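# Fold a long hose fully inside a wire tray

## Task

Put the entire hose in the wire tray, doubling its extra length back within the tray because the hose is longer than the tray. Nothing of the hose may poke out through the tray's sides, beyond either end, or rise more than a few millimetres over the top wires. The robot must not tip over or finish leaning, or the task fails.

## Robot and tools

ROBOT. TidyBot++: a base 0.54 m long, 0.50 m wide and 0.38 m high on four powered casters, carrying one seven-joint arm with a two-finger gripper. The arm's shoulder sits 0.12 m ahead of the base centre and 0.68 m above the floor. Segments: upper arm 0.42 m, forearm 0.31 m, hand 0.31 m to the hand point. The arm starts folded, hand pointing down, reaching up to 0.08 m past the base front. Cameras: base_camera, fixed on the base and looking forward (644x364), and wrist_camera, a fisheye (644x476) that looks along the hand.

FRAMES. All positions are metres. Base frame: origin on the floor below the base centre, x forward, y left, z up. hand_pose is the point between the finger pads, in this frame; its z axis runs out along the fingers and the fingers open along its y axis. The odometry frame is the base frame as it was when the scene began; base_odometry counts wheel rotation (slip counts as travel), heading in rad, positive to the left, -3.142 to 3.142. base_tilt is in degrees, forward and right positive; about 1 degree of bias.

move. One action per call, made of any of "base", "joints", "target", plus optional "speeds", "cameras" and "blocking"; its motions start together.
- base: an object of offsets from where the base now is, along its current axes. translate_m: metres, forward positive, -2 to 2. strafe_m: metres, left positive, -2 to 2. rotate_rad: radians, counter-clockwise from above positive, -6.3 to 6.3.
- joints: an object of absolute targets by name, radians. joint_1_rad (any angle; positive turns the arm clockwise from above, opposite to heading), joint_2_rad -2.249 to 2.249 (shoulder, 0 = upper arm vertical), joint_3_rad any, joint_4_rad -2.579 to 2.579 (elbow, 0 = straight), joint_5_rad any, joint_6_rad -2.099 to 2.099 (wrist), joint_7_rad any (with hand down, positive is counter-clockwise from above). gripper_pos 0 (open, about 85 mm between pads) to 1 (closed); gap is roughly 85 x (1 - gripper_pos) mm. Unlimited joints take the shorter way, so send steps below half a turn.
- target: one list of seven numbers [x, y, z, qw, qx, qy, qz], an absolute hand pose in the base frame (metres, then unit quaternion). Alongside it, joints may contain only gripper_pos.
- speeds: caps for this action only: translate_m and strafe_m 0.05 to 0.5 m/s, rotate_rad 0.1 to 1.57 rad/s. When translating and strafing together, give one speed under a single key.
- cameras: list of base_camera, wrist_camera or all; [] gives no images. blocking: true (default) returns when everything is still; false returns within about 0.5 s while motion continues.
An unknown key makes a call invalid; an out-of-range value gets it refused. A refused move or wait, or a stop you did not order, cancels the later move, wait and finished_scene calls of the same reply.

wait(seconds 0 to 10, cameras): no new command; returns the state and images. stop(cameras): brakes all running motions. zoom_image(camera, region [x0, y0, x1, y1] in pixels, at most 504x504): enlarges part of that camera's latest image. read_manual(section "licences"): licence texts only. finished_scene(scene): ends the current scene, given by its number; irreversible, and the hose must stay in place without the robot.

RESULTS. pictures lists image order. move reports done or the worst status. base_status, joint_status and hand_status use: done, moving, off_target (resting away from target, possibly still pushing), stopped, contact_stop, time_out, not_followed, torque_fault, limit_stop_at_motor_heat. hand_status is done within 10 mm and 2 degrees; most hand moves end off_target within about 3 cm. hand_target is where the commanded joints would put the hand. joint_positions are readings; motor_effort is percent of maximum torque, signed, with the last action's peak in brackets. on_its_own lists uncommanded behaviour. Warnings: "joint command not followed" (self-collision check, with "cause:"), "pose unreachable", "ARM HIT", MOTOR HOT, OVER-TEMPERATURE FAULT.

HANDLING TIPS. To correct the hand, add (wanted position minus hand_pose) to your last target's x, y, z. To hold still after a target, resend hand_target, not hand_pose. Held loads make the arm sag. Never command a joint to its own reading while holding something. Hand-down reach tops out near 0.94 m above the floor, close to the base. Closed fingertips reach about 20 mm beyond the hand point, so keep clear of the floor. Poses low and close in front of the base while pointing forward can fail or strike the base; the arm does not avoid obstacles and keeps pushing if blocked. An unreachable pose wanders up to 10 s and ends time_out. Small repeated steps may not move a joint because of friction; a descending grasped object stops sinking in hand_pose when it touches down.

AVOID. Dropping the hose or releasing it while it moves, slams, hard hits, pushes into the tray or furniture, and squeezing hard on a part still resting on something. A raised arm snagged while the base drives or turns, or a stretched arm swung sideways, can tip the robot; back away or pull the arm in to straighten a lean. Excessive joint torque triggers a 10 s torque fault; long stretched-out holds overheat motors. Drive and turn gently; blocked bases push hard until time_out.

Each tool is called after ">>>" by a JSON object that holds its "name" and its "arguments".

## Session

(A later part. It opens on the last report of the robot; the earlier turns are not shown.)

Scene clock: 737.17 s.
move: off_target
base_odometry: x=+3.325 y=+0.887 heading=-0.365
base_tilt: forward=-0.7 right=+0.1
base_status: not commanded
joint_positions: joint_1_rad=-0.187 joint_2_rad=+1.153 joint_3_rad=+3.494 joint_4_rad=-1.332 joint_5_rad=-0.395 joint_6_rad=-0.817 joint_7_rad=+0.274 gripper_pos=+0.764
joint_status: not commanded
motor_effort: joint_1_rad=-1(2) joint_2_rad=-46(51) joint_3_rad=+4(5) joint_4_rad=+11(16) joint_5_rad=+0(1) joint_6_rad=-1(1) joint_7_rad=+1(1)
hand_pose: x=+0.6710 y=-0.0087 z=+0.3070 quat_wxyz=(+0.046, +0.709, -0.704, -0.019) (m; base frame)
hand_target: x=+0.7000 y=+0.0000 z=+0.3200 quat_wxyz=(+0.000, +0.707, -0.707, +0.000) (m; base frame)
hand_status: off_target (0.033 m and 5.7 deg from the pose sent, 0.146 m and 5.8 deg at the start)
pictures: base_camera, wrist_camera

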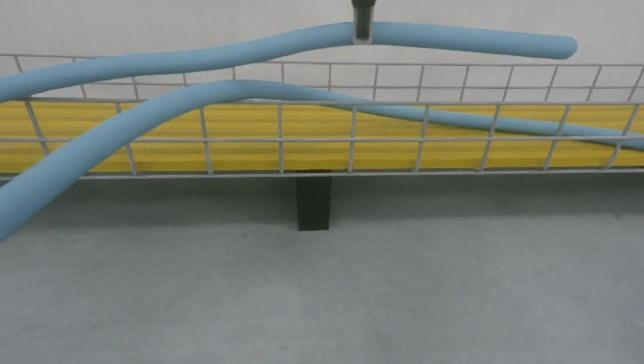

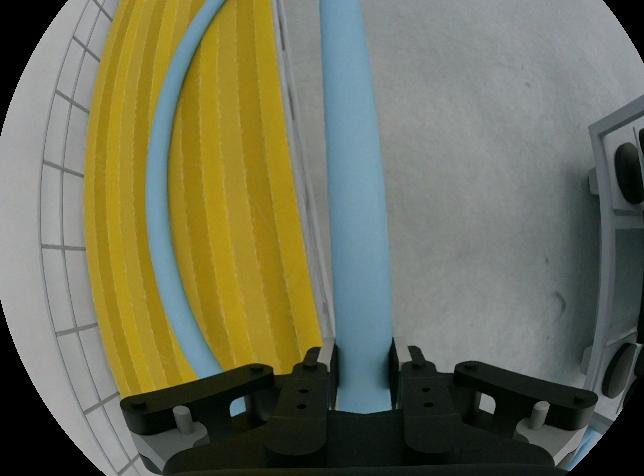

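>>> {"name": "move", "arguments": {"base": {"translate_m":0.11}, "speeds": {"translate_m":0.15}, "cameras": []}}

>>> {"name": "move", "arguments": {"target": [0.70,0.0,0.22,0,0.743,-0.669,0], "cameras": ["all"]}}

Scene clock: 742.43 s.
move: done
base_odometry: x=+3.428 y=+0.847 heading=-0.366
base_tilt: forward=-0.7 right=+0.1
base_status: done
joint_positions: joint_1_rad=-0.187 joint_2_rad=+1.153 joint_3_rad=+3.480 joint_4_rad=-1.335 joint_5_rad=-0.402 joint_6_rad=-0.816 joint_7_rad=+0.274 gripper_pos=+0.764
joint_status: not commanded
motor_effort: joint_1_rad=+1(2) joint_2_rad=-47(49) joint_3_rad=+6(7) joint_4_rad=+13(13) joint_5_rad=+1(1) joint_6_rad=+1(1) joint_7_rad=-1(1)
hand_pose: x=+0.6693 y=+0.0002 z=+0.3053 quat_wxyz=(+0.041, +0.709, -0.704, -0.026) (m; base frame)
hand_target: x=+0.7000 y=+0.0000 z=+0.3200 quat_wxyz=(+0.000, +0.707, -0.707, +0.000) (m; base frame)
hand_status: not commanded
pictures: none
No camera images: "cameras" was empty.

Scene clock: 743.60 s.
move: off_target
base_odometry: x=+3.428 y=+0.847 heading=-0.366
base_tilt: forward=-0.6 right=+0.1
base_status: not commanded
joint_positions: joint_1_rad=-0.163 joint_2_rad=+1.320 joint_3_rad=+3.448 joint_4_rad=-1.264 joint_5_rad=-0.433 joint_6_rad=-0.701 joint_7_rad=+0.369 gripper_pos=+0.764
joint_status: not commanded
motor_effort: joint_1_rad=+0(2) joint_2_rad=-43(47) joint_3_rad=+4(6) joint_4_rad=+8(12) joint_5_rad=+1(1) joint_6_rad=+0(1) joint_7_rad=-1(1)
hand_pose: x=+0.6729 y=-0.0045 z=+0.2189 quat_wxyz=(+0.037, +0.737, -0.674, -0.020) (m; base frame)
hand_target: x=+0.7000 y=+0.0000 z=+0.2200 quat_wxyz=(+0.000, +0.743, -0.669, +0.000) (m; base frame)
hand_status: off_target (0.027 m and 4.9 deg from the pose sent, 0.091 m and 7.8 deg at the start)
pictures: base_camera, wrist_camera

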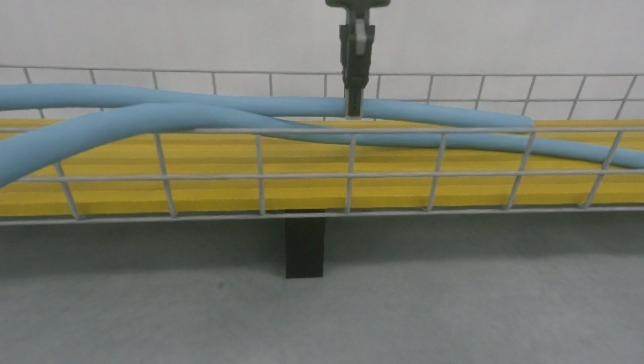

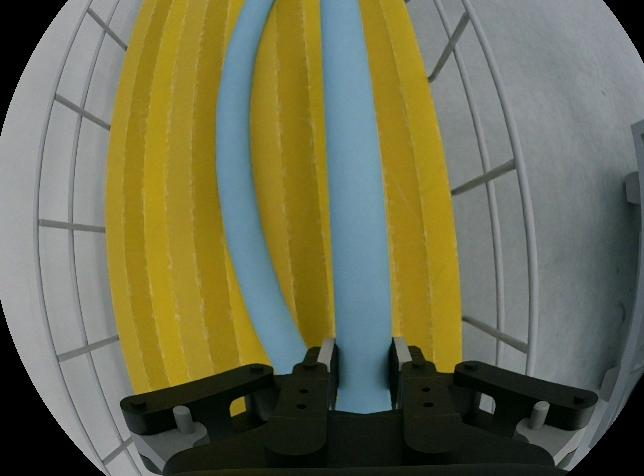

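>>> {"name": "move", "arguments": {"target": [0.70,0.0,0.19,0,0.743,-0.669,0], "cameras": []}}

>>> {"name": "move", "arguments": {"joints": {"gripper_pos":0.0}, "cameras": ["wrist_camera"]}}

>>> {"name": "move", "arguments": {"target": [0.69,0.0,0.34,0,0.743,-0.669,0], "cameras": []}}

>>> {"name": "move", "arguments": {"target": [0.62,0.0,0.54,0,0.707,-0.707,0], "cameras": ["all"]}}

Scene clock: 747.63 s.
move: off_target
base_odometry: x=+3.428 y=+0.847 heading=-0.366
base_tilt: forward=-0.7 right=+0.1
base_status: not commanded
joint_positions: joint_1_rad=-0.160 joint_2_rad=+1.367 joint_3_rad=+3.436 joint_4_rad=-1.219 joint_5_rad=-0.441 joint_6_rad=-0.677 joint_7_rad=+0.371 gripper_pos=+0.764
joint_status: not commanded
motor_effort: joint_1_rad=+0(1) joint_2_rad=-42(44) joint_3_rad=+4(4) joint_4_rad=+8(10) joint_5_rad=+1(1) joint_6_rad=+0(1) joint_7_rad=-1(1)
hand_pose: x=+0.6827 y=+0.0007 z=+0.1982 quat_wxyz=(+0.029, +0.741, -0.671, -0.014) (m; base frame)
hand_target: x=+0.7000 y=+0.0000 z=+0.1900 quat_wxyz=(+0.000, +0.743, -0.669, +0.000) (m; base frame)
hand_status: off_target (0.019 m and 3.7 deg from the pose sent, 0.040 m and 4.9 deg at the start)
pictures: none
No camera images: "cameras" was empty.

Scene clock: 748.73 s.
move: done
base_odometry: x=+3.428 y=+0.847 heading=-0.366
base_tilt: forward=-0.7 right=+0.1
base_status: not commanded
joint_positions: joint_1_rad=-0.160 joint_2_rad=+1.385 joint_3_rad=+3.436 joint_4_rad=-1.219 joint_5_rad=-0.442 joint_6_rad=-0.667 joint_7_rad=+0.375 gripper_pos=+0.000
joint_status: all done
motor_effort: joint_1_rad=+0(1) joint_2_rad=-46(46) joint_3_rad=+3(5) joint_4_rad=+9(9) joint_5_rad=+1(1) joint_6_rad=-1(1) joint_7_rad=+1(1)
hand_pose: x=+0.6769 y=-0.0016 z=+0.1878 quat_wxyz=(+0.033, +0.742, -0.670, -0.016) (m; base frame)
hand_target: x=+0.7000 y=+0.0000 z=+0.1900 quat_wxyz=(+0.000, +0.743, -0.669, +0.000) (m; base frame)
hand_status: not commanded
pictures: wrist_camera

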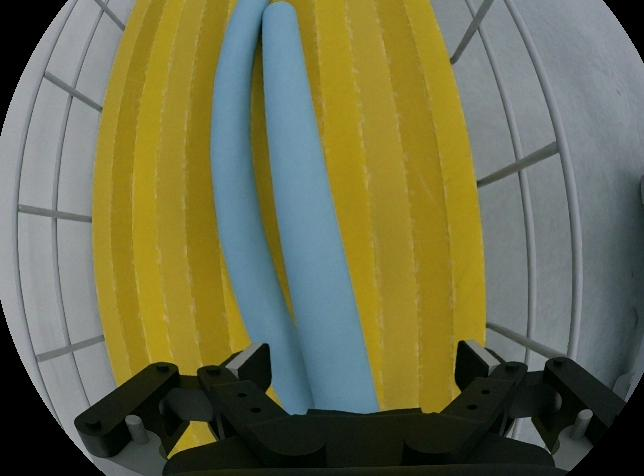

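Scene clock: 750.40 s.
move: off_target
base_odometry: x=+3.428 y=+0.847 heading=-0.366
base_tilt: forward=-0.7 right=+0.1
base_status: not commanded
joint_positions: joint_1_rad=-0.160 joint_2_rad=+1.082 joint_3_rad=+3.438 joint_4_rad=-1.369 joint_5_rad=-0.434 joint_6_rad=-0.695 joint_7_rad=+0.375 gripper_pos=+0.000
joint_status: not commanded
motor_effort: joint_1_rad=+0(1) joint_2_rad=-44(49) joint_3_rad=+3(4) joint_4_rad=+12(12) joint_5_rad=+1(1) joint_6_rad=+0(1) joint_7_rad=+0(1)
hand_pose: x=+0.7117 y=+0.0064 z=+0.3350 quat_wxyz=(-0.025, +0.730, -0.683, +0.017) (m; base frame)
hand_target: x=+0.6900 y=+0.0000 z=+0.3400 quat_wxyz=(+0.000, +0.743, -0.669, +0.000) (m; base frame)
hand_status: off_target (0.023 m and 4.1 deg from the pose sent, 0.153 m and 4.2 deg at the start)
pictures: none
No camera images: "cameras" was empty.

Scene clock: 752.07 s.
move: off_target
base_odometry: x=+3.428 y=+0.847 heading=-0.366
base_tilt: forward=-0.7 right=+0.1
base_status: not commanded
joint_positions: joint_1_rad=-0.205 joint_2_rad=+0.638 joint_3_rad=+3.492 joint_4_rad=-1.548 joint_5_rad=-0.293 joint_6_rad=-0.938 joint_7_rad=+0.278 gripper_pos=+0.000
joint_status: not commanded
motor_effort: joint_1_rad=-1(1) joint_2_rad=-36(47) joint_3_rad=+2(4) joint_4_rad=+15(15) joint_5_rad=+0(1) joint_6_rad=+0(1) joint_7_rad=+0(1)
hand_pose: x=+0.6475 y=+0.0037 z=+0.5368 quat_wxyz=(-0.033, +0.720, -0.693, +0.016) (m; base frame)
hand_target: x=+0.6200 y=+0.0000 z=+0.5400 quat_wxyz=(+0.000, +0.707, -0.707, +0.000) (m; base frame)
hand_status: off_target (0.028 m and 4.7 deg from the pose sent, 0.225 m and 5.1 deg at the start)
pictures: base_camera, wrist_camera

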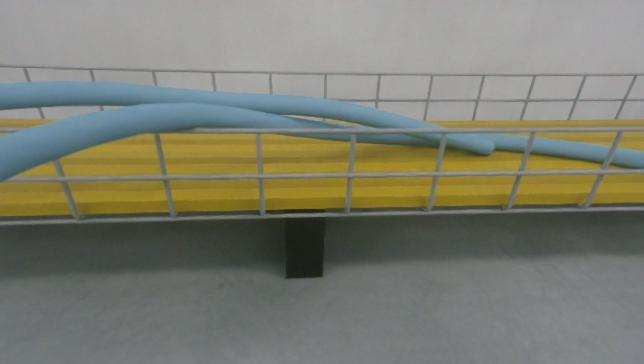

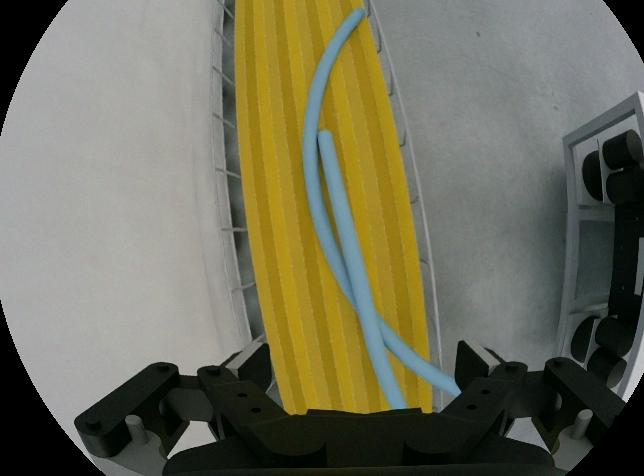

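>>> {"name": "move", "arguments": {"base": {"translate_m":-0.30}, "cameras": ["base_camera"]}}

>>> {"name": "move", "arguments": {"base": {"strafe_m":0.5}, "target": [0.66,0.0,0.56,0,1,0,0], "cameras": ["all"]}}

Scene clock: 756.10 s.
move: done
base_odometry: x=+3.147 y=+0.955 heading=-0.366
base_tilt: forward=-0.7 right=+0.1
base_status: done
joint_positions: joint_1_rad=-0.211 joint_2_rad=+0.634 joint_3_rad=+3.494 joint_4_rad=-1.557 joint_5_rad=-0.289 joint_6_rad=-0.950 joint_7_rad=+0.278 gripper_pos=+0.000
joint_status: not commanded
motor_effort: joint_1_rad=+0(3) joint_2_rad=-36(38) joint_3_rad=+2(4) joint_4_rad=+13(16) joint_5_rad=+0(1) joint_6_rad=+0(1) joint_7_rad=+0(1)
hand_pose: x=+0.6397 y=+0.0053 z=+0.5361 quat_wxyz=(-0.026, +0.721, -0.692, +0.010) (m; base frame)
hand_target: x=+0.6200 y=+0.0000 z=+0.5400 quat_wxyz=(+0.000, +0.707, -0.707, +0.000) (m; base frame)
hand_status: not commanded
pictures: base_camera

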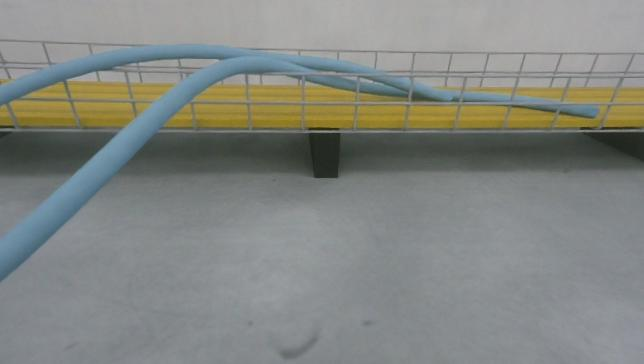

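Scene clock: 758.67 s.
move: off_target
base_odometry: x=+3.326 y=+1.422 heading=-0.365
base_tilt: forward=-0.7 right=+0.1
base_status: done
joint_positions: joint_1_rad=-0.032 joint_2_rad=+0.664 joint_3_rad=+3.179 joint_4_rad=-1.375 joint_5_rad=-0.053 joint_6_rad=-1.044 joint_7_rad=+1.525 gripper_pos=+0.000
joint_status: not commanded
motor_effort: joint_1_rad=-1(4) joint_2_rad=-39(39) joint_3_rad=-1(3) joint_4_rad=+15(16) joint_5_rad=+0(2) joint_6_rad=+0(1) joint_7_rad=+0(1)
hand_pose: x=+0.6773 y=+0.0142 z=+0.5604 quat_wxyz=(-0.012, +0.999, -0.034, +0.029) (m; base frame)
hand_target: x=+0.6600 y=+0.0000 z=+0.5600 quat_wxyz=(+0.000, +1.000, +0.000, +0.000) (m; base frame)
hand_status: off_target (0.022 m and 5.3 deg from the pose sent, 0.032 m and 87.7 deg at the start)
pictures: base_camera, wrist_camera

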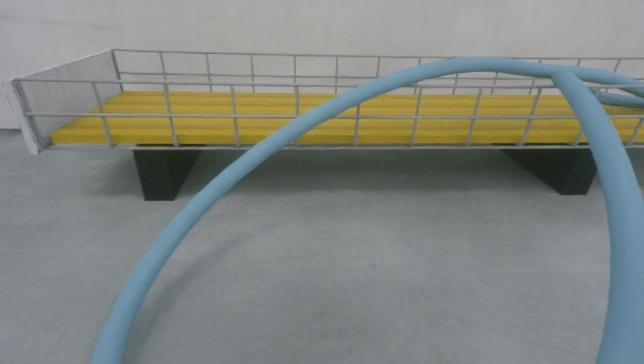

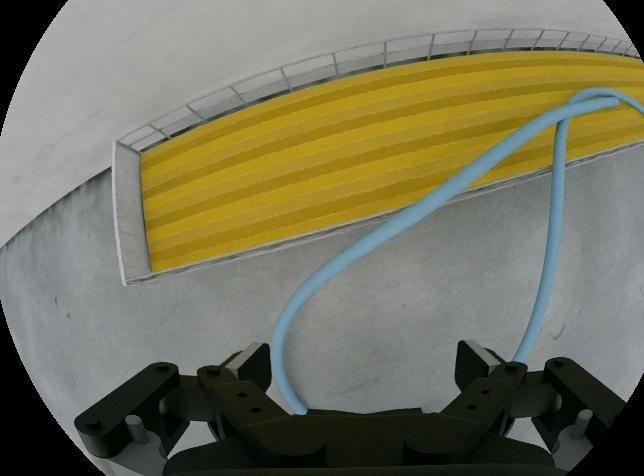

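>>> {"name": "move", "arguments": {"base": {"translate_m":-0.3,"strafe_m":0.05}, "cameras": ["all"]}}

Scene clock: 762.07 s.
move: done
base_odometry: x=+3.063 y=+1.576 heading=-0.366
base_tilt: forward=-0.7 right=+0.1
base_status: done
joint_positions: joint_1_rad=-0.030 joint_2_rad=+0.671 joint_3_rad=+3.179 joint_4_rad=-1.372 joint_5_rad=-0.052 joint_6_rad=-1.052 joint_7_rad=+1.526 gripper_pos=+0.000
joint_status: not commanded
motor_effort: joint_1_rad=+0(2) joint_2_rad=-39(41) joint_3_rad=-1(2) joint_4_rad=+16(17) joint_5_rad=+1(1) joint_6_rad=+0(2) joint_7_rad=+1(1)
hand_pose: x=+0.6756 y=+0.0130 z=+0.5572 quat_wxyz=(-0.012, +0.999, -0.034, +0.023) (m; base frame)
hand_target: x=+0.6600 y=+0.0000 z=+0.5600 quat_wxyz=(+0.000, +1.000, +0.000, +0.000) (m; base frame)
hand_status: not commanded
pictures: base_camera, wrist_camera

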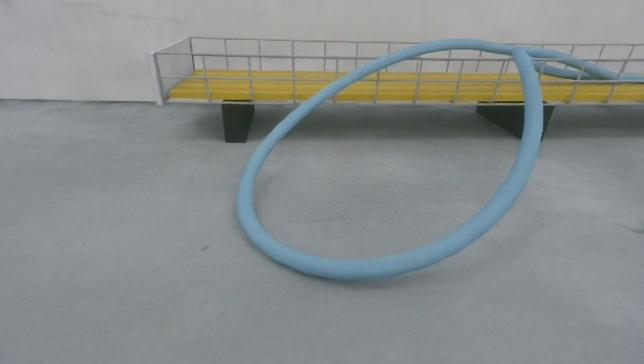

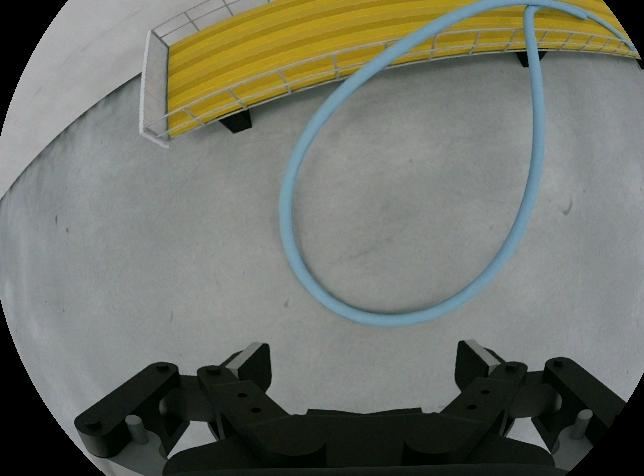

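>>> {"name": "move", "arguments": {"base": {"translate_m":0.06,"strafe_m":0.1}, "target": [0.66,0.02,0.25,0,1,0,0], "cameras": ["wrist_camera"]}}

>>> {"name": "move", "arguments": {"target": [0.67,0.02,0.12,0,1,0,0], "cameras": ["wrist_camera"]}}

Scene clock: 772.73 s.
move: off_target
base_odometry: x=+3.155 y=+1.648 heading=-0.365
base_tilt: forward=-0.7 right=+0.1
base_status: done
joint_positions: joint_1_rad=-0.035 joint_2_rad=+1.205 joint_3_rad=+3.170 joint_4_rad=-1.440 joint_5_rad=-0.049 joint_6_rad=-0.561 joint_7_rad=+1.526 gripper_pos=+0.000
joint_status: not commanded
motor_effort: joint_1_rad=-1(4) joint_2_rad=-43(48) joint_3_rad=-1(3) joint_4_rad=+8(16) joint_5_rad=+1(1) joint_6_rad=-1(1) joint_7_rad=+0(1)
hand_pose: x=+0.6421 y=+0.0106 z=+0.2450 quat_wxyz=(+0.002, +0.999, -0.031, -0.032) (m; base frame)
hand_target: x=+0.6600 y=+0.0200 z=+0.2501 quat_wxyz=(+0.000, +1.000, +0.000, +0.000) (m; base frame)
hand_status: off_target (0.021 m and 5.1 deg from the pose sent, 0.308 m and 4.9 deg at the start)
pictures: wrist_camera

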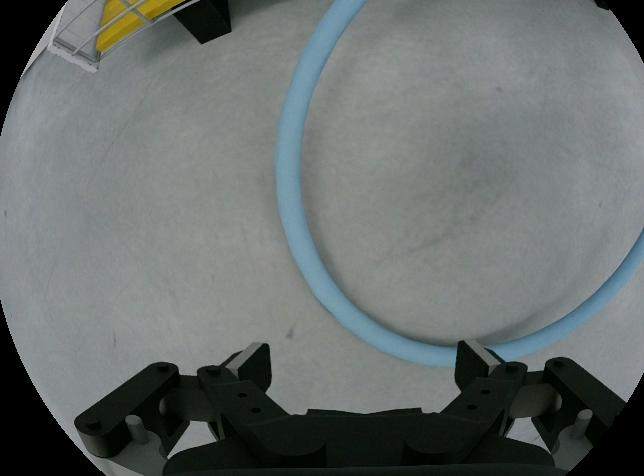

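Scene clock: 774.43 s.
move: off_target
base_odometry: x=+3.155 y=+1.648 heading=-0.365
base_tilt: forward=-0.7 right=+0.1
base_status: not commanded
joint_positions: joint_1_rad=-0.035 joint_2_rad=+1.505 joint_3_rad=+3.170 joint_4_rad=-1.229 joint_5_rad=-0.049 joint_6_rad=-0.494 joint_7_rad=+1.526 gripper_pos=+0.000
joint_status: not commanded
motor_effort: joint_1_rad=-1(1) joint_2_rad=-44(48) joint_3_rad=-1(2) joint_4_rad=+6(9) joint_5_rad=+1(1) joint_6_rad=-1(2) joint_7_rad=+0(1)
hand_pose: x=+0.6369 y=+0.0092 z=+0.1104 quat_wxyz=(+0.005, +0.999, -0.028, -0.043) (m; base frame)
hand_target: x=+0.6700 y=+0.0200 z=+0.1200 quat_wxyz=(+0.000, +1.000, +0.000, +0.000) (m; base frame)
hand_status: off_target (0.036 m and 5.9 deg from the pose sent, 0.128 m and 5.1 deg at the start)
pictures: wrist_camera

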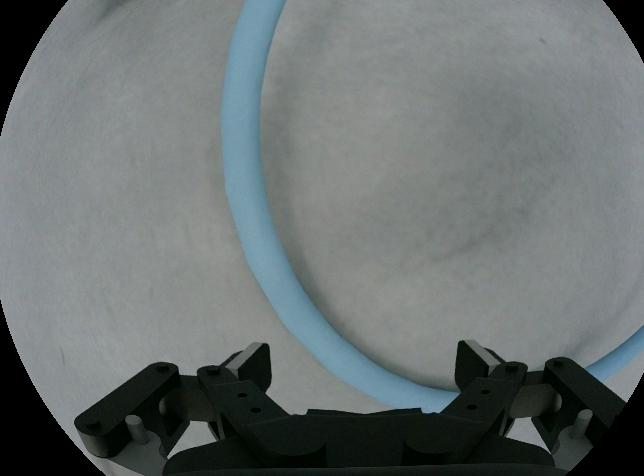

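>>> {"name": "move", "arguments": {"base": {"translate_m":0.09,"strafe_m":0.07}, "target": [0.68,0.02,0.12,0,0.996,0.087,0], "cameras": ["wrist_camera"]}}

>>> {"name": "move", "arguments": {"target": [0.68,0.02,0.06,0,0.996,0.087,0], "cameras": ["all"]}}

Scene clock: 780.03 s.
move: off_target
base_odometry: x=+3.265 y=+1.681 heading=-0.365
base_tilt: forward=-0.7 right=+0.1
base_status: done
joint_positions: joint_1_rad=-0.030 joint_2_rad=+1.512 joint_3_rad=+3.143 joint_4_rad=-1.178 joint_5_rad=+0.008 joint_6_rad=-0.493 joint_7_rad=+1.636 gripper_pos=+0.000
joint_status: not commanded
motor_effort: joint_1_rad=-1(4) joint_2_rad=-45(47) joint_3_rad=-2(3) joint_4_rad=+7(9) joint_5_rad=+1(1) joint_6_rad=+0(1) joint_7_rad=+0(1)
hand_pose: x=+0.6629 y=+0.0153 z=+0.1127 quat_wxyz=(+0.002, +0.998, +0.051, -0.021) (m; base frame)
hand_target: x=+0.6800 y=+0.0200 z=+0.1200 quat_wxyz=(+0.000, +0.996, +0.087, +0.000) (m; base frame)
hand_status: off_target (0.019 m and 4.8 deg from the pose sent, 0.045 m and 14.1 deg at the start)
pictures: wrist_camera

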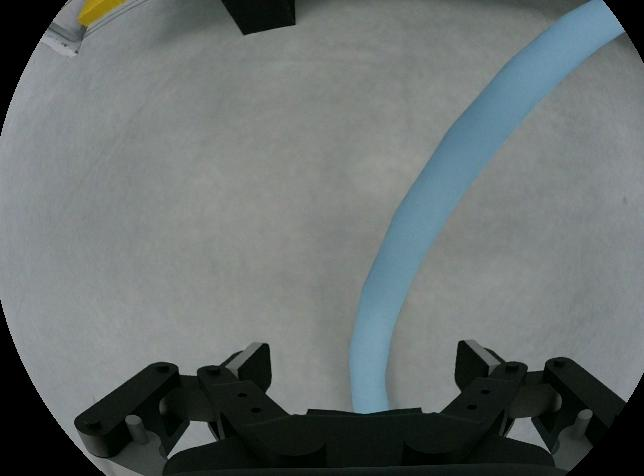

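Scene clock: 781.40 s.
move: off_target
base_odometry: x=+3.264 y=+1.681 heading=-0.365
base_tilt: forward=-0.7 right=+0.1
base_status: not commanded
joint_positions: joint_1_rad=-0.030 joint_2_rad=+1.659 joint_3_rad=+3.143 joint_4_rad=-1.038 joint_5_rad=+0.008 joint_6_rad=-0.493 joint_7_rad=+1.636 gripper_pos=+0.000
joint_status: not commanded
motor_effort: joint_1_rad=-1(1) joint_2_rad=-45(48) joint_3_rad=-2(2) joint_4_rad=+7(9) joint_5_rad=+1(1) joint_6_rad=-1(1) joint_7_rad=+0(1)
hand_pose: x=+0.6581 y=+0.0152 z=+0.0502 quat_wxyz=(+0.002, +0.998, +0.051, -0.024) (m; base frame)
hand_target: x=+0.6800 y=+0.0200 z=+0.0600 quat_wxyz=(+0.000, +0.996, +0.087, +0.000) (m; base frame)
hand_status: off_target (0.025 m and 5.0 deg from the pose sent, 0.056 m and 4.8 deg at the start)
pictures: base_camera, wrist_camera

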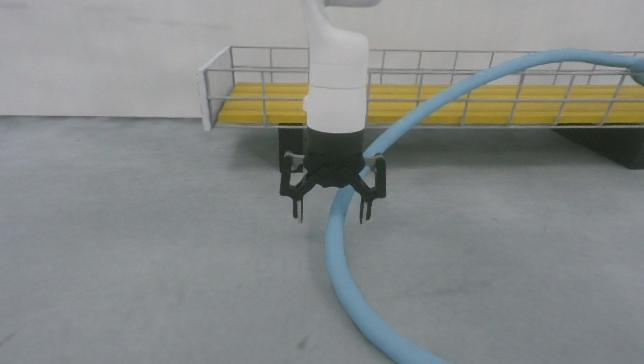

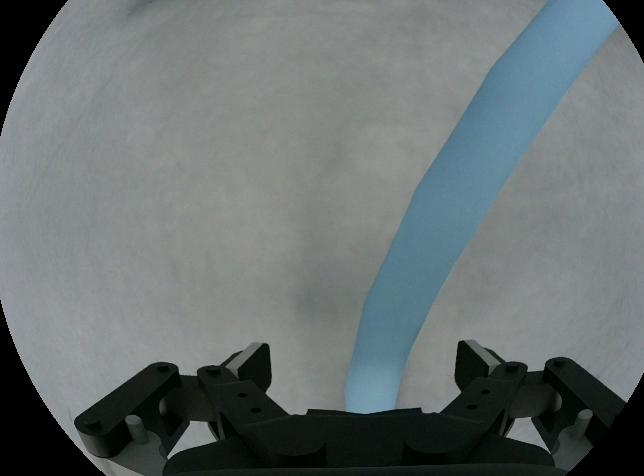

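>>> {"name": "move", "arguments": {"target": [0.68,0.02,0.045,0,1,0.0,0], "cameras": ["wrist_camera"]}}

>>> {"name": "move", "arguments": {"joints": {"gripper_pos":0.97}, "cameras": ["wrist_camera"]}}

Scene clock: 784.47 s.
move: off_target
base_odometry: x=+3.264 y=+1.681 heading=-0.365
base_tilt: forward=-0.7 right=+0.1
base_status: not commanded
joint_positions: joint_1_rad=-0.030 joint_2_rad=+1.683 joint_3_rad=+3.149 joint_4_rad=-0.993 joint_5_rad=-0.025 joint_6_rad=-0.493 joint_7_rad=+1.576 gripper_pos=+0.000
joint_status: not commanded
motor_effort: joint_1_rad=-1(1) joint_2_rad=-45(46) joint_3_rad=-1(2) joint_4_rad=+9(9) joint_5_rad=+1(1) joint_6_rad=-1(1) joint_7_rad=+0(1)
hand_pose: x=+0.6694 y=+0.0171 z=+0.0427 quat_wxyz=(-0.002, +1.000, +0.007, -0.014) (m; base frame)
hand_target: x=+0.6800 y=+0.0200 z=+0.0450 quat_wxyz=(+0.000, +1.000, +0.000, +0.000) (m; base frame)
hand_status: off_target (0.011 m and 1.8 deg from the pose sent, 0.023 m and 6.5 deg at the start)
pictures: wrist_camera

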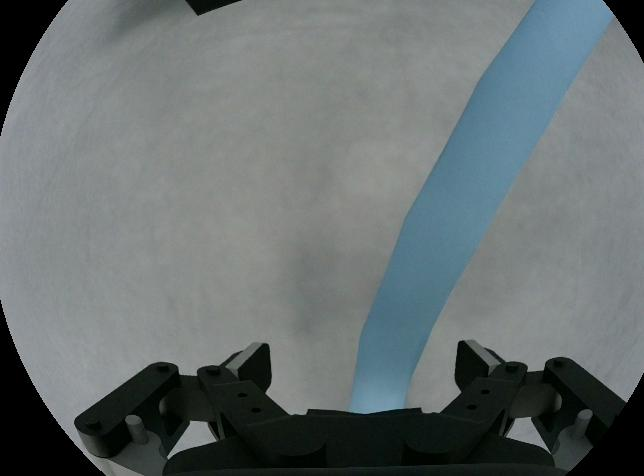

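Scene clock: 785.57 s.
move: off_target
base_odometry: x=+3.264 y=+1.681 heading=-0.365
base_tilt: forward=-0.7 right=+0.1
base_status: not commanded
joint_positions: joint_1_rad=-0.030 joint_2_rad=+1.683 joint_3_rad=+3.153 joint_4_rad=-0.993 joint_5_rad=-0.025 joint_6_rad=-0.493 joint_7_rad=+1.576 gripper_pos=+0.756
joint_status: gripper_pos off_target (ended at +0.756, target +0.970)
motor_effort: joint_1_rad=-2(5) joint_2_rad=-44(45) joint_3_rad=-2(5) joint_4_rad=+8(8) joint_5_rad=+1(1) joint_6_rad=-1(1) joint_7_rad=+1(1)
hand_pose: x=+0.6695 y=+0.0147 z=+0.0426 quat_wxyz=(+0.000, +1.000, +0.007, -0.014) (m; base frame)
hand_target: x=+0.6800 y=+0.0200 z=+0.0450 quat_wxyz=(+0.000, +1.000, +0.000, +0.000) (m; base frame)
hand_status: not commanded
pictures: wrist_camera

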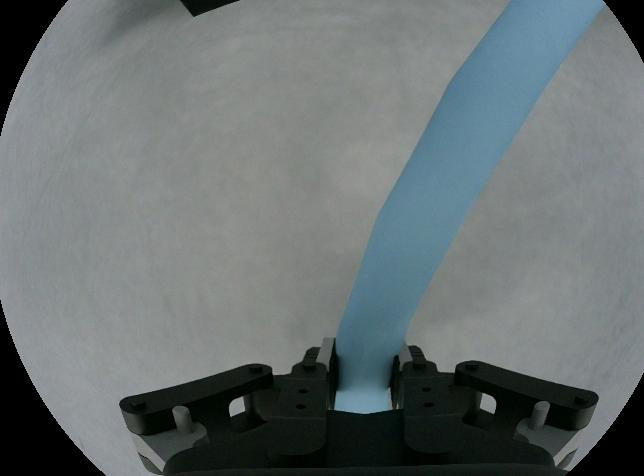

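>>> {"name": "move", "arguments": {"target": [0.65,0.02,0.25,0,1,0.0,0], "cameras": []}}

>>> {"name": "move", "arguments": {"target": [0.56,0.02,0.50,0,1,0.0,0], "cameras": ["all"]}}

Scene clock: 792.10 s.
move: off_target
base_odometry: x=+3.264 y=+1.681 heading=-0.365
base_tilt: forward=-0.6 right=+0.1
base_status: not commanded
joint_positions: joint_1_rad=-0.030 joint_2_rad=+1.213 joint_3_rad=+3.153 joint_4_rad=-1.472 joint_5_rad=-0.025 joint_6_rad=-0.493 joint_7_rad=+1.576 gripper_pos=+0.756
joint_status: not commanded
motor_effort: joint_1_rad=+0(2) joint_2_rad=-46(50) joint_3_rad=-1(3) joint_4_rad=+7(8) joint_5_rad=+0(1) joint_6_rad=-2(3) joint_7_rad=+0(1)
hand_pose: x=+0.6400 y=+0.0136 z=+0.2359 quat_wxyz=(+0.000, +1.000, +0.005, -0.018) (m; base frame)
hand_target: x=+0.6500 y=+0.0200 z=+0.2500 quat_wxyz=(+0.000, +1.000, +0.000, +0.000) (m; base frame)
hand_status: off_target (0.018 m and 2.2 deg from the pose sent, 0.208 m and 1.8 deg at the start)
pictures: none
No camera images: "cameras" was empty.

Scene clock: 793.97 s.
move: off_target
base_odometry: x=+3.264 y=+1.681 heading=-0.365
base_tilt: forward=-0.7 right=+0.1
base_status: not commanded
joint_positions: joint_1_rad=-0.030 joint_2_rad=+0.604 joint_3_rad=+3.153 joint_4_rad=-1.806 joint_5_rad=-0.025 joint_6_rad=-0.703 joint_7_rad=+1.576 gripper_pos=+0.756
joint_status: not commanded
motor_effort: joint_1_rad=-1(1) joint_2_rad=-37(48) joint_3_rad=-1(2) joint_4_rad=+13(15) joint_5_rad=+0(2) joint_6_rad=+0(3) joint_7_rad=+0(1)
hand_pose: x=+0.5765 y=+0.0145 z=+0.4829 quat_wxyz=(-0.005, +1.000, +0.004, +0.014) (m; base frame)
hand_target: x=+0.5600 y=+0.0200 z=+0.5000 quat_wxyz=(+0.000, +1.000, +0.000, +0.000) (m; base frame)
hand_status: off_target (0.024 m and 1.8 deg from the pose sent, 0.276 m and 2.2 deg at the start)
pictures: base_camera, wrist_camera

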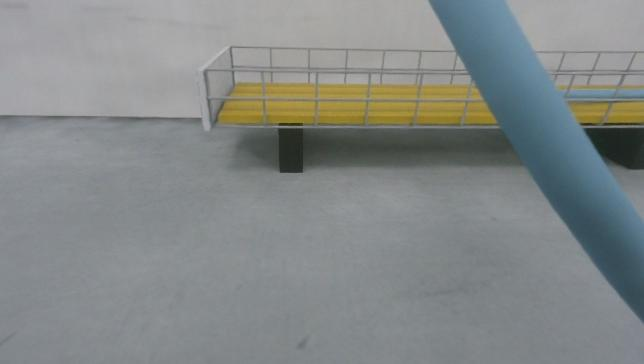

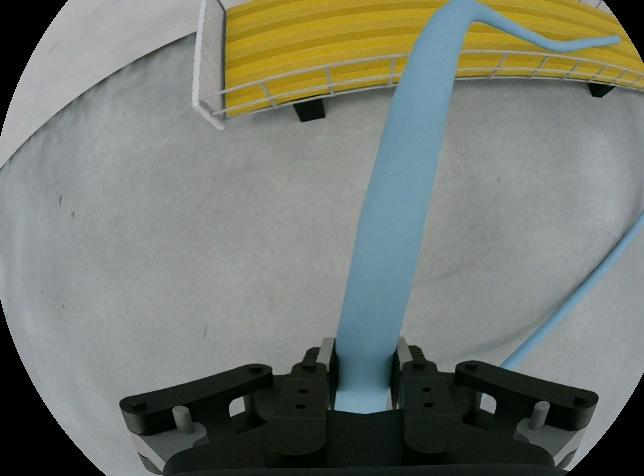

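>>> {"name": "move", "arguments": {"base": {"strafe_m":0.25}, "speeds": {"strafe_m":0.2}, "target": [0.70,0.0,0.49,0,1,0.0,0], "cameras": ["all"]}}

Scene clock: 801.43 s.
move: off_target
base_odometry: x=+3.354 y=+1.915 heading=-0.365
base_tilt: forward=-0.7 right=+0.1
base_status: done
joint_positions: joint_1_rad=-0.023 joint_2_rad=+0.870 joint_3_rad=+3.154 joint_4_rad=-1.298 joint_5_rad=-0.025 joint_6_rad=-0.965 joint_7_rad=+1.576 gripper_pos=+0.756
joint_status: not commanded
motor_effort: joint_1_rad=-1(3) joint_2_rad=-48(49) joint_3_rad=-2(3) joint_4_rad=+17(17) joint_5_rad=+0(1) joint_6_rad=+0(1) joint_7_rad=-1(1)
hand_pose: x=+0.7032 y=+0.0147 z=+0.4652 quat_wxyz=(-0.006, +1.000, +0.004, +0.004) (m; base frame)
hand_target: x=+0.7000 y=+0.0000 z=+0.4900 quat_wxyz=(+0.000, +1.000, +0.000, +0.000) (m; base frame)
hand_status: off_target (0.029 m and 0.9 deg from the pose sent, 0.125 m and 1.8 deg at the start)
pictures: base_camera, wrist_camera

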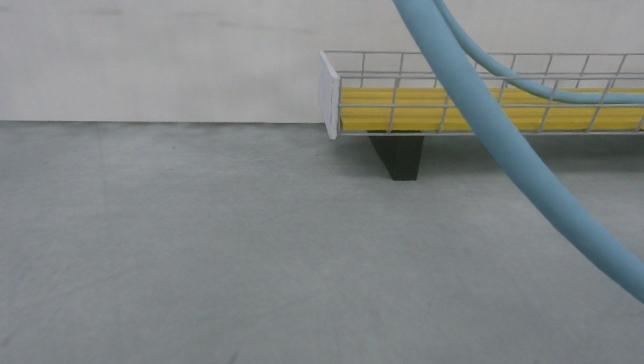

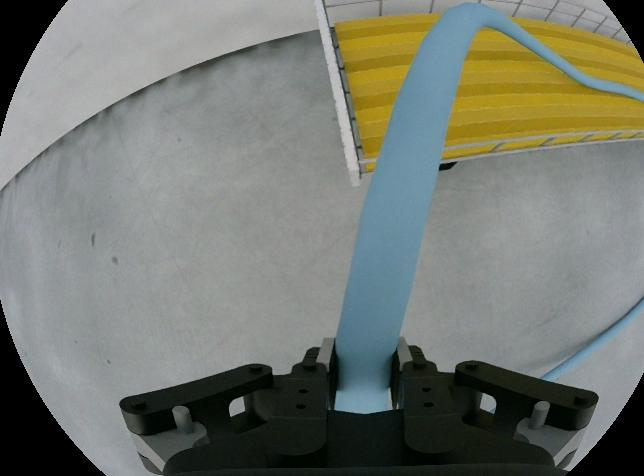

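>>> {"name": "move", "arguments": {"base": {"translate_m":0.27}, "speeds": {"translate_m":0.2}, "cameras": ["all"]}}

Scene clock: 806.50 s.
move: done
base_odometry: x=+3.606 y=+1.819 heading=-0.365
base_tilt: forward=-0.7 right=+0.1
base_status: done
joint_positions: joint_1_rad=-0.023 joint_2_rad=+0.870 joint_3_rad=+3.154 joint_4_rad=-1.293 joint_5_rad=-0.025 joint_6_rad=-0.979 joint_7_rad=+1.576 gripper_pos=+0.756
joint_status: not commanded
motor_effort: joint_1_rad=+0(2) joint_2_rad=-47(50) joint_3_rad=+0(2) joint_4_rad=+17(18) joint_5_rad=+1(2) joint_6_rad=+1(2) joint_7_rad=+0(1)
hand_pose: x=+0.7010 y=+0.0146 z=+0.4659 quat_wxyz=(-0.006, +1.000, +0.003, -0.001) (m; base frame)
hand_target: x=+0.7000 y=+0.0000 z=+0.4900 quat_wxyz=(+0.000, +1.000, +0.000, +0.000) (m; base frame)
hand_status: not commanded
pictures: base_camera, wrist_camera

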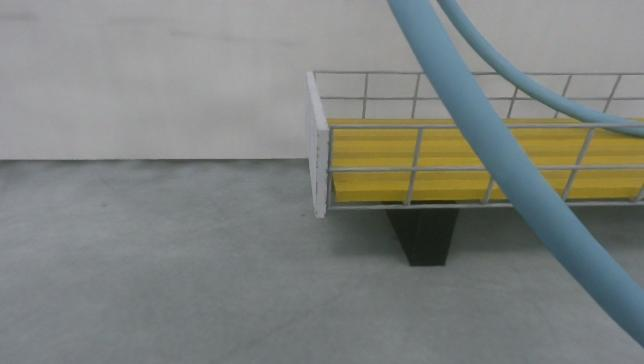

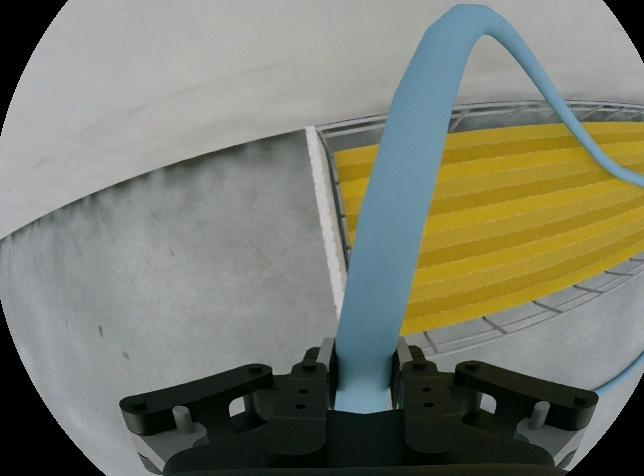

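>>> {"name": "move", "arguments": {"base": {"strafe_m":-0.1}, "speeds": {"strafe_m":0.1}, "target": [0.68,-0.02,0.38,0,0.996,-0.087,0], "cameras": ["all"]}}

Scene clock: 818.30 s.
move: off_target
base_odometry: x=+3.571 y=+1.725 heading=-0.365
base_tilt: forward=-0.7 right=+0.1
base_status: done
joint_positions: joint_1_rad=-0.014 joint_2_rad=+1.000 joint_3_rad=+3.164 joint_4_rad=-1.418 joint_5_rad=-0.045 joint_6_rad=-0.810 joint_7_rad=+1.535 gripper_pos=+0.756
joint_status: not commanded
motor_effort: joint_1_rad=+2(3) joint_2_rad=-45(50) joint_3_rad=+1(3) joint_4_rad=+12(18) joint_5_rad=+2(3) joint_6_rad=-1(1) joint_7_rad=+0(1)
hand_pose: x=+0.6546 y=+0.0064 z=+0.3634 quat_wxyz=(-0.005, +0.998, -0.033, -0.043) (m; base frame)
hand_target: x=+0.6800 y=-0.0200 z=+0.3800 quat_wxyz=(+0.000, +0.996, -0.087, +0.000) (m; base frame)
hand_status: off_target (0.040 m and 7.9 deg from the pose sent, 0.095 m and 10.4 deg at the start)
pictures: base_camera, wrist_camera

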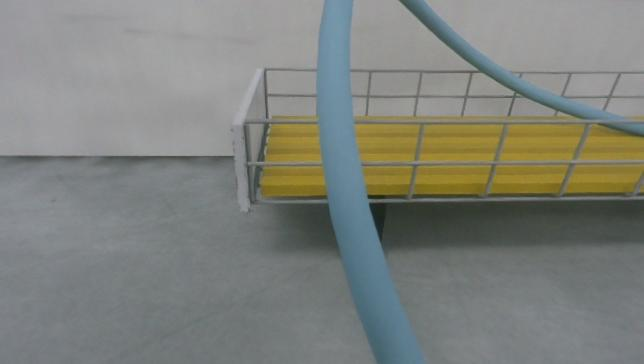

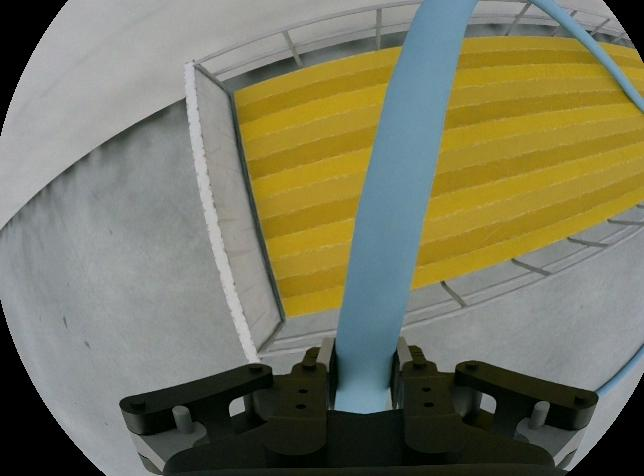

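>>> {"name": "move", "arguments": {"target": [0.71,-0.02,0.25,0,0.996,-0.087,0], "cameras": ["all"]}}

Scene clock: 822.10 s.
move: off_target
base_odometry: x=+3.571 y=+1.725 heading=-0.365
base_tilt: forward=-0.7 right=+0.1
base_status: not commanded
joint_positions: joint_1_rad=-0.014 joint_2_rad=+1.264 joint_3_rad=+3.164 joint_4_rad=-1.251 joint_5_rad=-0.049 joint_6_rad=-0.721 joint_7_rad=+1.535 gripper_pos=+0.756
joint_status: not commanded
motor_effort: joint_1_rad=+1(2) joint_2_rad=-46(51) joint_3_rad=+1(2) joint_4_rad=+14(15) joint_5_rad=+2(3) joint_6_rad=+4(5) joint_7_rad=+1(1)
hand_pose: x=+0.6751 y=+0.0061 z=+0.2442 quat_wxyz=(-0.004, +0.998, -0.034, -0.047) (m; base frame)
hand_target: x=+0.7100 y=-0.0200 z=+0.2500 quat_wxyz=(+0.000, +0.996, -0.087, +0.000) (m; base frame)
hand_status: off_target (0.044 m and 8.2 deg from the pose sent, 0.129 m and 7.9 deg at the start)
pictures: base_camera, wrist_camera

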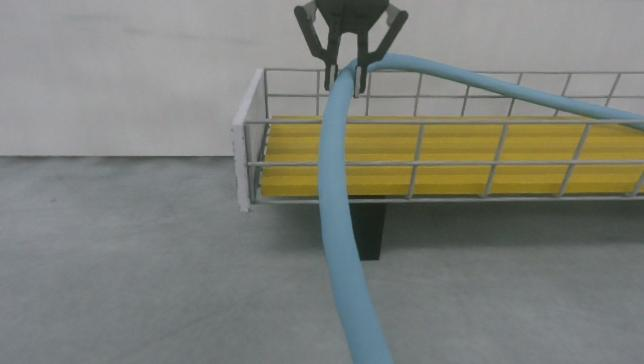

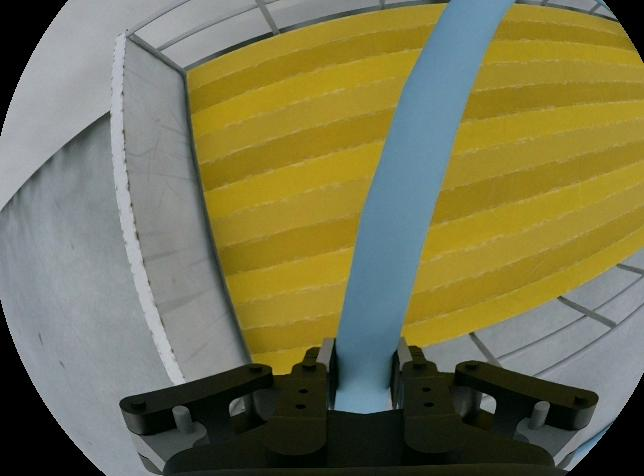

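>>> {"name": "move", "arguments": {"target": [0.72,-0.02,0.215,0,0.996,-0.087,0], "cameras": []}}

>>> {"name": "move", "arguments": {"joints": {"gripper_pos":0.0}, "cameras": ["base_camera"]}}

>>> {"name": "move", "arguments": {"target": [0.72,-0.02,0.34,0,0.996,-0.087,0], "cameras": []}}

>>> {"name": "move", "arguments": {"target": [0.66,-0.1,0.56,0,1,0,0], "cameras": ["all"]}}

Scene clock: 826.80 s.
move: off_target
base_odometry: x=+3.571 y=+1.725 heading=-0.365
base_tilt: forward=-0.7 right=+0.1
base_status: not commanded
joint_positions: joint_1_rad=-0.014 joint_2_rad=+1.312 joint_3_rad=+3.164 joint_4_rad=-1.182 joint_5_rad=-0.053 joint_6_rad=-0.732 joint_7_rad=+1.534 gripper_pos=+0.757
joint_status: not commanded
motor_effort: joint_1_rad=+1(2) joint_2_rad=-41(45) joint_3_rad=+2(3) joint_4_rad=+16(19) joint_5_rad=+3(3) joint_6_rad=+11(14) joint_7_rad=+1(1)
hand_pose: x=+0.6896 y=+0.0073 z=+0.2285 quat_wxyz=(-0.005, +0.998, -0.035, -0.042) (m; base frame)
hand_target: x=+0.7200 y=-0.0200 z=+0.2150 quat_wxyz=(+0.000, +0.996, -0.087, +0.000) (m; base frame)
hand_status: off_target (0.043 m and 7.6 deg from the pose sent, 0.060 m and 8.2 deg at the start)
pictures: none
No camera images: "cameras" was empty.

Scene clock: 827.90 s.
move: done
base_odometry: x=+3.571 y=+1.725 heading=-0.365
base_tilt: forward=-0.7 right=+0.1
base_status: not commanded
joint_positions: joint_1_rad=-0.006 joint_2_rad=+1.352 joint_3_rad=+3.171 joint_4_rad=-1.142 joint_5_rad=-0.053 joint_6_rad=-0.669 joint_7_rad=+1.534 gripper_pos=+0.000
joint_status: all done
motor_effort: joint_1_rad=-1(2) joint_2_rad=-47(48) joint_3_rad=-2(2) joint_4_rad=+10(16) joint_5_rad=+0(3) joint_6_rad=+0(11) joint_7_rad=+0(1)
hand_pose: x=+0.7133 y=-0.0025 z=+0.2110 quat_wxyz=(-0.002, +0.999, -0.040, -0.010) (m; base frame)
hand_target: x=+0.7200 y=-0.0200 z=+0.2150 quat_wxyz=(+0.000, +0.996, -0.087, +0.000) (m; base frame)
hand_status: not commanded
pictures: base_camera

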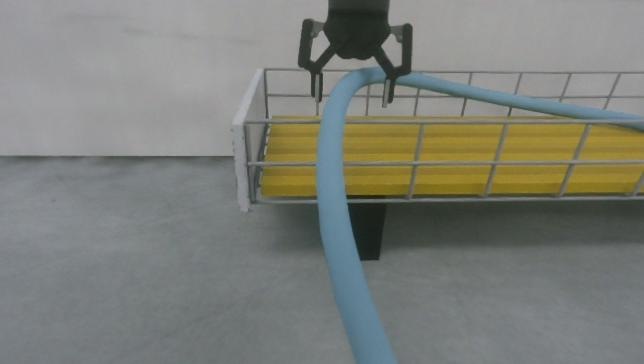

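Scene clock: 829.50 s.
move: off_target
base_odometry: x=+3.571 y=+1.725 heading=-0.365
base_tilt: forward=-0.7 right=+0.0
base_status: not commanded
joint_positions: joint_1_rad=-0.006 joint_2_rad=+1.117 joint_3_rad=+3.171 joint_4_rad=-1.223 joint_5_rad=-0.053 joint_6_rad=-0.741 joint_7_rad=+1.534 gripper_pos=+0.000
joint_status: not commanded
motor_effort: joint_1_rad=-1(1) joint_2_rad=-47(51) joint_3_rad=-1(2) joint_4_rad=+12(14) joint_5_rad=+0(1) joint_6_rad=+0(1) joint_7_rad=+0(1)
hand_pose: x=+0.7427 y=-0.0013 z=+0.3370 quat_wxyz=(-0.006, +0.999, -0.041, +0.031) (m; base frame)
hand_target: x=+0.7200 y=-0.0200 z=+0.3400 quat_wxyz=(+0.000, +0.996, -0.087, +0.000) (m; base frame)
hand_status: off_target (0.030 m and 6.4 deg from the pose sent, 0.130 m and 5.5 deg at the start)
pictures: none
No camera images: "cameras" was empty.

Scene clock: 831.23 s.
move: off_target
base_odometry: x=+3.571 y=+1.725 heading=-0.365
base_tilt: forward=-0.7 right=+0.1
base_status: not commanded
joint_positions: joint_1_rad=+0.150 joint_2_rad=+0.698 joint_3_rad=+3.171 joint_4_rad=-1.313 joint_5_rad=-0.051 joint_6_rad=-1.061 joint_7_rad=+1.710 gripper_pos=+0.000
joint_status: not commanded
motor_effort: joint_1_rad=-1(3) joint_2_rad=-40(50) joint_3_rad=-1(3) joint_4_rad=+16(17) joint_5_rad=+0(1) joint_6_rad=+0(1) joint_7_rad=+0(1)
hand_pose: x=+0.6893 y=-0.0866 z=+0.5593 quat_wxyz=(-0.008, +0.999, -0.028, +0.036) (m; base frame)
hand_target: x=+0.6600 y=-0.1000 z=+0.5600 quat_wxyz=(+0.000, +1.000, +0.000, +0.000) (m; base frame)
hand_status: off_target (0.032 m and 5.4 deg from the pose sent, 0.258 m and 5.9 deg at the start)
pictures: base_camera, wrist_camera

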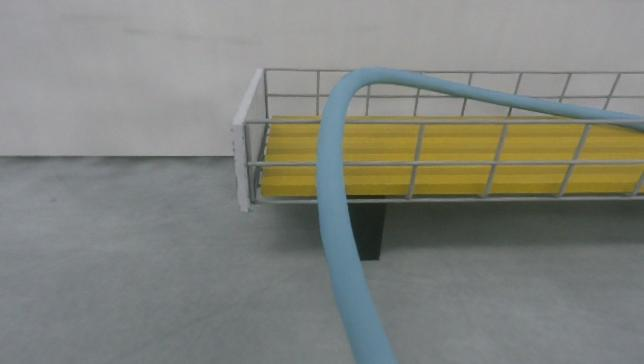

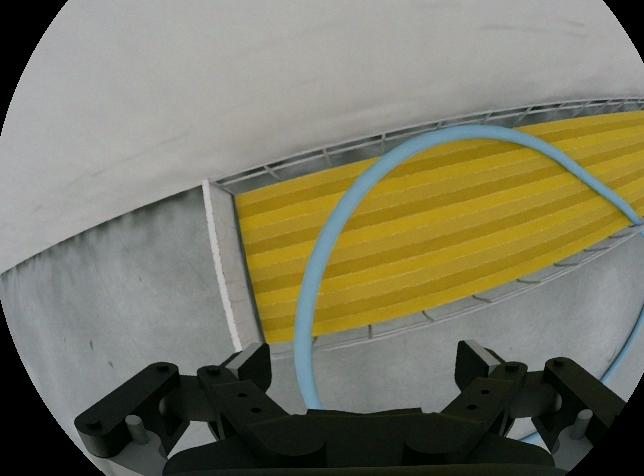

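>>> {"name": "move", "arguments": {"base": {"translate_m":-0.4}, "speeds": {"translate_m":0.2}, "cameras": ["all"]}}

Scene clock: 836.67 s.
move: done
base_odometry: x=+3.197 y=+1.868 heading=-0.365
base_tilt: forward=-0.7 right=+0.1
base_status: done
joint_positions: joint_1_rad=+0.151 joint_2_rad=+0.699 joint_3_rad=+3.171 joint_4_rad=-1.317 joint_5_rad=-0.051 joint_6_rad=-1.069 joint_7_rad=+1.711 gripper_pos=+0.000
joint_status: not commanded
motor_effort: joint_1_rad=+0(1) joint_2_rad=-40(42) joint_3_rad=-1(2) joint_4_rad=+16(18) joint_5_rad=+0(1) joint_6_rad=+0(1) joint_7_rad=+0(1)
hand_pose: x=+0.6852 y=-0.0864 z=+0.5579 quat_wxyz=(-0.009, +0.999, -0.028, +0.031) (m; base frame)
hand_target: x=+0.6600 y=-0.1000 z=+0.5600 quat_wxyz=(+0.000, +1.000, +0.000, +0.000) (m; base frame)
hand_status: not commanded
pictures: base_camera, wrist_camera

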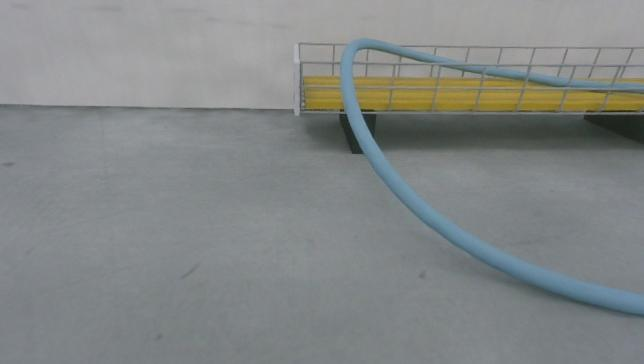

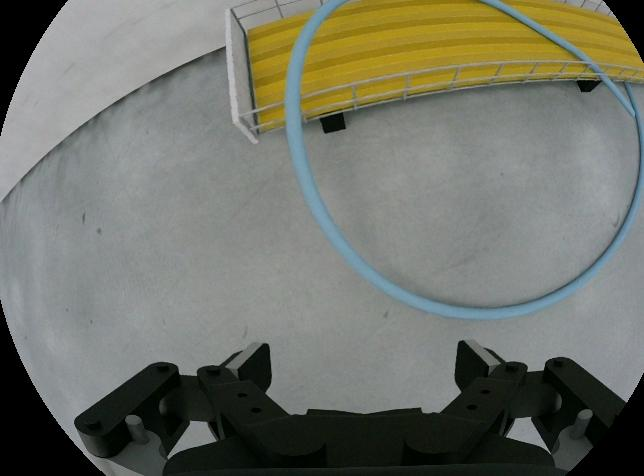

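>>> {"name": "move", "arguments": {"base": {"strafe_m":-0.6}, "cameras": ["all"]}}

Scene clock: 840.80 s.
move: done
base_odometry: x=+2.983 y=+1.307 heading=-0.365
base_tilt: forward=-0.6 right=+0.2
base_status: done
joint_positions: joint_1_rad=+0.166 joint_2_rad=+0.699 joint_3_rad=+3.171 joint_4_rad=-1.317 joint_5_rad=-0.049 joint_6_rad=-1.069 joint_7_rad=+1.711 gripper_pos=+0.000
joint_status: not commanded
motor_effort: joint_1_rad=+0(5) joint_2_rad=-40(40) joint_3_rad=-1(3) joint_4_rad=+16(16) joint_5_rad=+1(1) joint_6_rad=+0(1) joint_7_rad=+0(1)
hand_pose: x=+0.6837 y=-0.0950 z=+0.5578 quat_wxyz=(-0.007, +0.999, -0.035, +0.030) (m; base frame)
hand_target: x=+0.6600 y=-0.1000 z=+0.5600 quat_wxyz=(+0.000, +1.000, +0.000, +0.000) (m; base frame)
hand_status: not commanded
pictures: base_camera, wrist_camera

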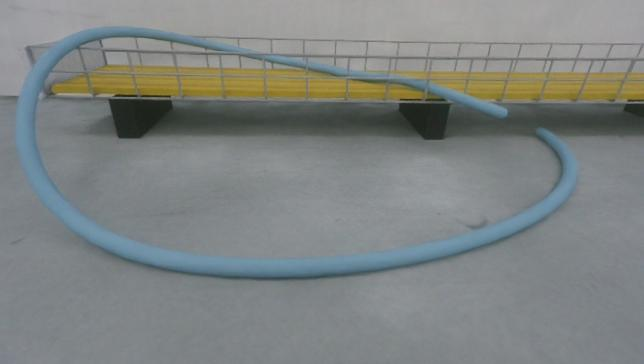

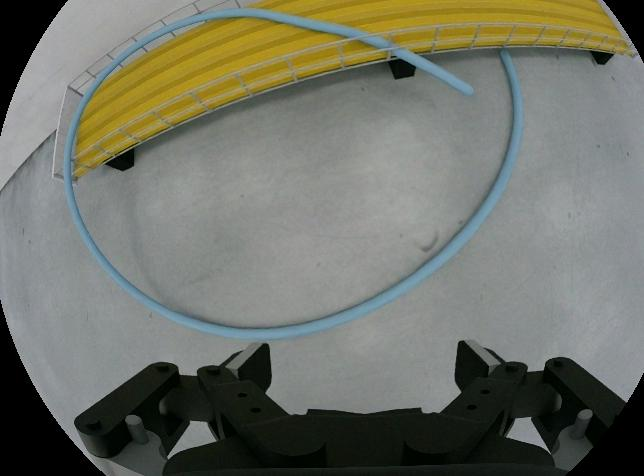

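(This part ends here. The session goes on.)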